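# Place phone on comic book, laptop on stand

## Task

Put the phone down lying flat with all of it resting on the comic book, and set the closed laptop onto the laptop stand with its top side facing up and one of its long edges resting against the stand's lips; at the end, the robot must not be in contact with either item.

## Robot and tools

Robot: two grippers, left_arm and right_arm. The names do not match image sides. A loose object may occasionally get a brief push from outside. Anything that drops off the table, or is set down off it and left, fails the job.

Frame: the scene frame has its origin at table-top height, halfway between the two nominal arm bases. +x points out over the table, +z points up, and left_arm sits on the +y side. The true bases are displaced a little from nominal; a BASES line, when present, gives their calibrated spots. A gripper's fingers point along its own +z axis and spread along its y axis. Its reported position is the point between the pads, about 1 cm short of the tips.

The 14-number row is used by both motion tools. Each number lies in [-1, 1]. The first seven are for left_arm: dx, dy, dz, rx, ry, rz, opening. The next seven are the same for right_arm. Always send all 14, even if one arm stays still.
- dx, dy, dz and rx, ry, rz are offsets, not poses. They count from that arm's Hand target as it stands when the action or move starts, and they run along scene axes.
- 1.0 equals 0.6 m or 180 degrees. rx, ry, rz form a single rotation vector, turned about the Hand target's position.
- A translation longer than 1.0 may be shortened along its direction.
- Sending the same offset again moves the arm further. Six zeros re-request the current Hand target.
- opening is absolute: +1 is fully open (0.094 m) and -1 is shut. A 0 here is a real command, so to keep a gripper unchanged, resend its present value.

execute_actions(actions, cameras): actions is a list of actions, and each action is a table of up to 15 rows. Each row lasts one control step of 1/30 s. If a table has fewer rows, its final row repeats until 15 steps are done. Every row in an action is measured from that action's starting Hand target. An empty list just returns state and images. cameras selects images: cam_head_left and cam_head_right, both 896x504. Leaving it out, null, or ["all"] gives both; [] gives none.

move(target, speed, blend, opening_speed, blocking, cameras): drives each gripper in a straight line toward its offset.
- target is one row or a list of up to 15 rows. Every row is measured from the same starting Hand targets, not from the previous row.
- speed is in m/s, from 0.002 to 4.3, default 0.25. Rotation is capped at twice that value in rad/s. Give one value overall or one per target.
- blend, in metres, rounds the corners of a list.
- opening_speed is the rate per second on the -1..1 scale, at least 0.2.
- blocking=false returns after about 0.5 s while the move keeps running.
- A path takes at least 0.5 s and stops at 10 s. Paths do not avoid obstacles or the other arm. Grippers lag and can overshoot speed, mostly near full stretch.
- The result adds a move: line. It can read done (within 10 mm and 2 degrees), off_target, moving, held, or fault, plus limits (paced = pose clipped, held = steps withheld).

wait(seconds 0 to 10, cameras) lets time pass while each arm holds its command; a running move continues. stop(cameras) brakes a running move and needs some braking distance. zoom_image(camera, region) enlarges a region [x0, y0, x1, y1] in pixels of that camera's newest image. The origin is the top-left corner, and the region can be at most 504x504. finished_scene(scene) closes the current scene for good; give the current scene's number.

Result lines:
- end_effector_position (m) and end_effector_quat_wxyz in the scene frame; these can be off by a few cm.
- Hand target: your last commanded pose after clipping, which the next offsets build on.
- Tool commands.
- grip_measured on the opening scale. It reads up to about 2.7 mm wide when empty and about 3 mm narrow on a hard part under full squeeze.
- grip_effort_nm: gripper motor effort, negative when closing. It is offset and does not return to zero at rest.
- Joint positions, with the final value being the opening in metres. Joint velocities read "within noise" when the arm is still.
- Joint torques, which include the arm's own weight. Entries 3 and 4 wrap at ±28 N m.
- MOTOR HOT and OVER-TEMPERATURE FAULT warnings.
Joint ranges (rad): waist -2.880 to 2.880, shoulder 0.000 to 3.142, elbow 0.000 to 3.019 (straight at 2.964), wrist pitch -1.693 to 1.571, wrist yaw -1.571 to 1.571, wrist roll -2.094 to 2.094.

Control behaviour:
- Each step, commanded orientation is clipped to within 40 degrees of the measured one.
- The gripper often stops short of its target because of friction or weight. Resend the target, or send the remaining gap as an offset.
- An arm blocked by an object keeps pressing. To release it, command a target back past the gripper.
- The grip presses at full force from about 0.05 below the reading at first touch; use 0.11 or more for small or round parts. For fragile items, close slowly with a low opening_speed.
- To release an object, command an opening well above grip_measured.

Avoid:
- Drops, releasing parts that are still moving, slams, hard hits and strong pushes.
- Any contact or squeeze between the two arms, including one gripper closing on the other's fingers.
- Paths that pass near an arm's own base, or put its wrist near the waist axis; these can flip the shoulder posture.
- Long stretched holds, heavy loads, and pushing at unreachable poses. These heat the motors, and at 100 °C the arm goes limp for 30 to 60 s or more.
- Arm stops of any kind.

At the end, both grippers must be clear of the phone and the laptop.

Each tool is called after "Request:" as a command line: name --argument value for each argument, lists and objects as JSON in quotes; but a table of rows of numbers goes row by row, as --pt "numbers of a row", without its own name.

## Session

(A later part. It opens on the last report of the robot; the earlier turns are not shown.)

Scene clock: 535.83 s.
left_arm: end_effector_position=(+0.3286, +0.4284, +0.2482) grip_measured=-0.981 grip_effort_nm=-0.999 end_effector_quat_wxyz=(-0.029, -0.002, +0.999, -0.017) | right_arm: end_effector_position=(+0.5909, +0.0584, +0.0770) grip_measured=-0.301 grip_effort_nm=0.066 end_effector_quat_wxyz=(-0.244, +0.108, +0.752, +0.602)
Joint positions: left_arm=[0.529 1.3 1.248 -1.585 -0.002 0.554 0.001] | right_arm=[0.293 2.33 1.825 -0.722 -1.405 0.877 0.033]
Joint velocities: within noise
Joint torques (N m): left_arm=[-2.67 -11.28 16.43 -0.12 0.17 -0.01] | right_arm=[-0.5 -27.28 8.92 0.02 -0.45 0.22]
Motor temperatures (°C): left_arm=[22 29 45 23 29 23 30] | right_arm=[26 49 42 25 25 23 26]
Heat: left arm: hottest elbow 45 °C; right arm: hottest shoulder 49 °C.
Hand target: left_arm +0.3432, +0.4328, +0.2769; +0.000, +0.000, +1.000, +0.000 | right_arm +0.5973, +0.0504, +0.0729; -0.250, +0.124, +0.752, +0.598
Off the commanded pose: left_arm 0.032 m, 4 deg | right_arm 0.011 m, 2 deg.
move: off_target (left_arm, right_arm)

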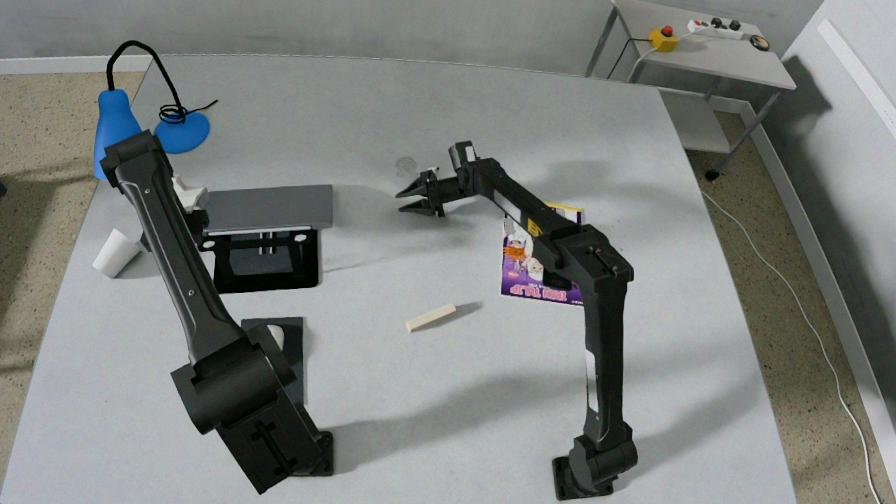

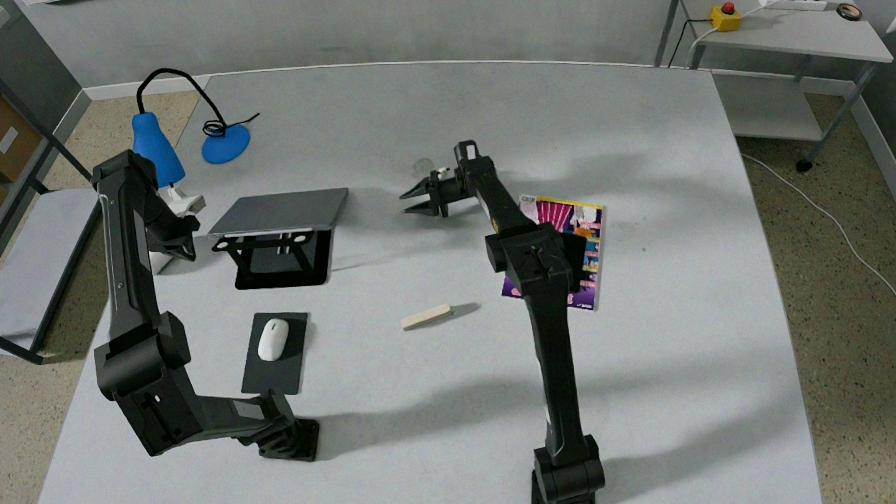

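Request:
zoom_image --camera "cam_head_right" --region '[460, 160, 640, 330]'

Scaled by 2.800.

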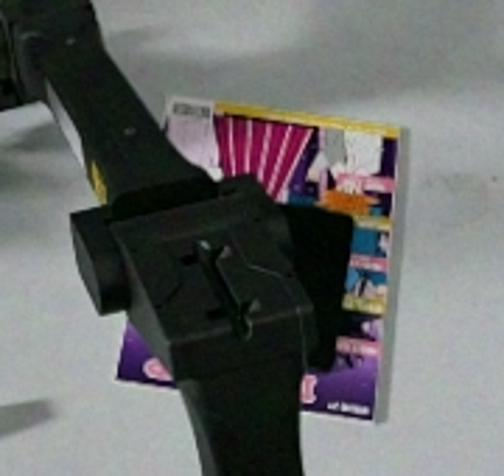

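Request:
finished_scene --scene 2

The scene is finished: the task was done.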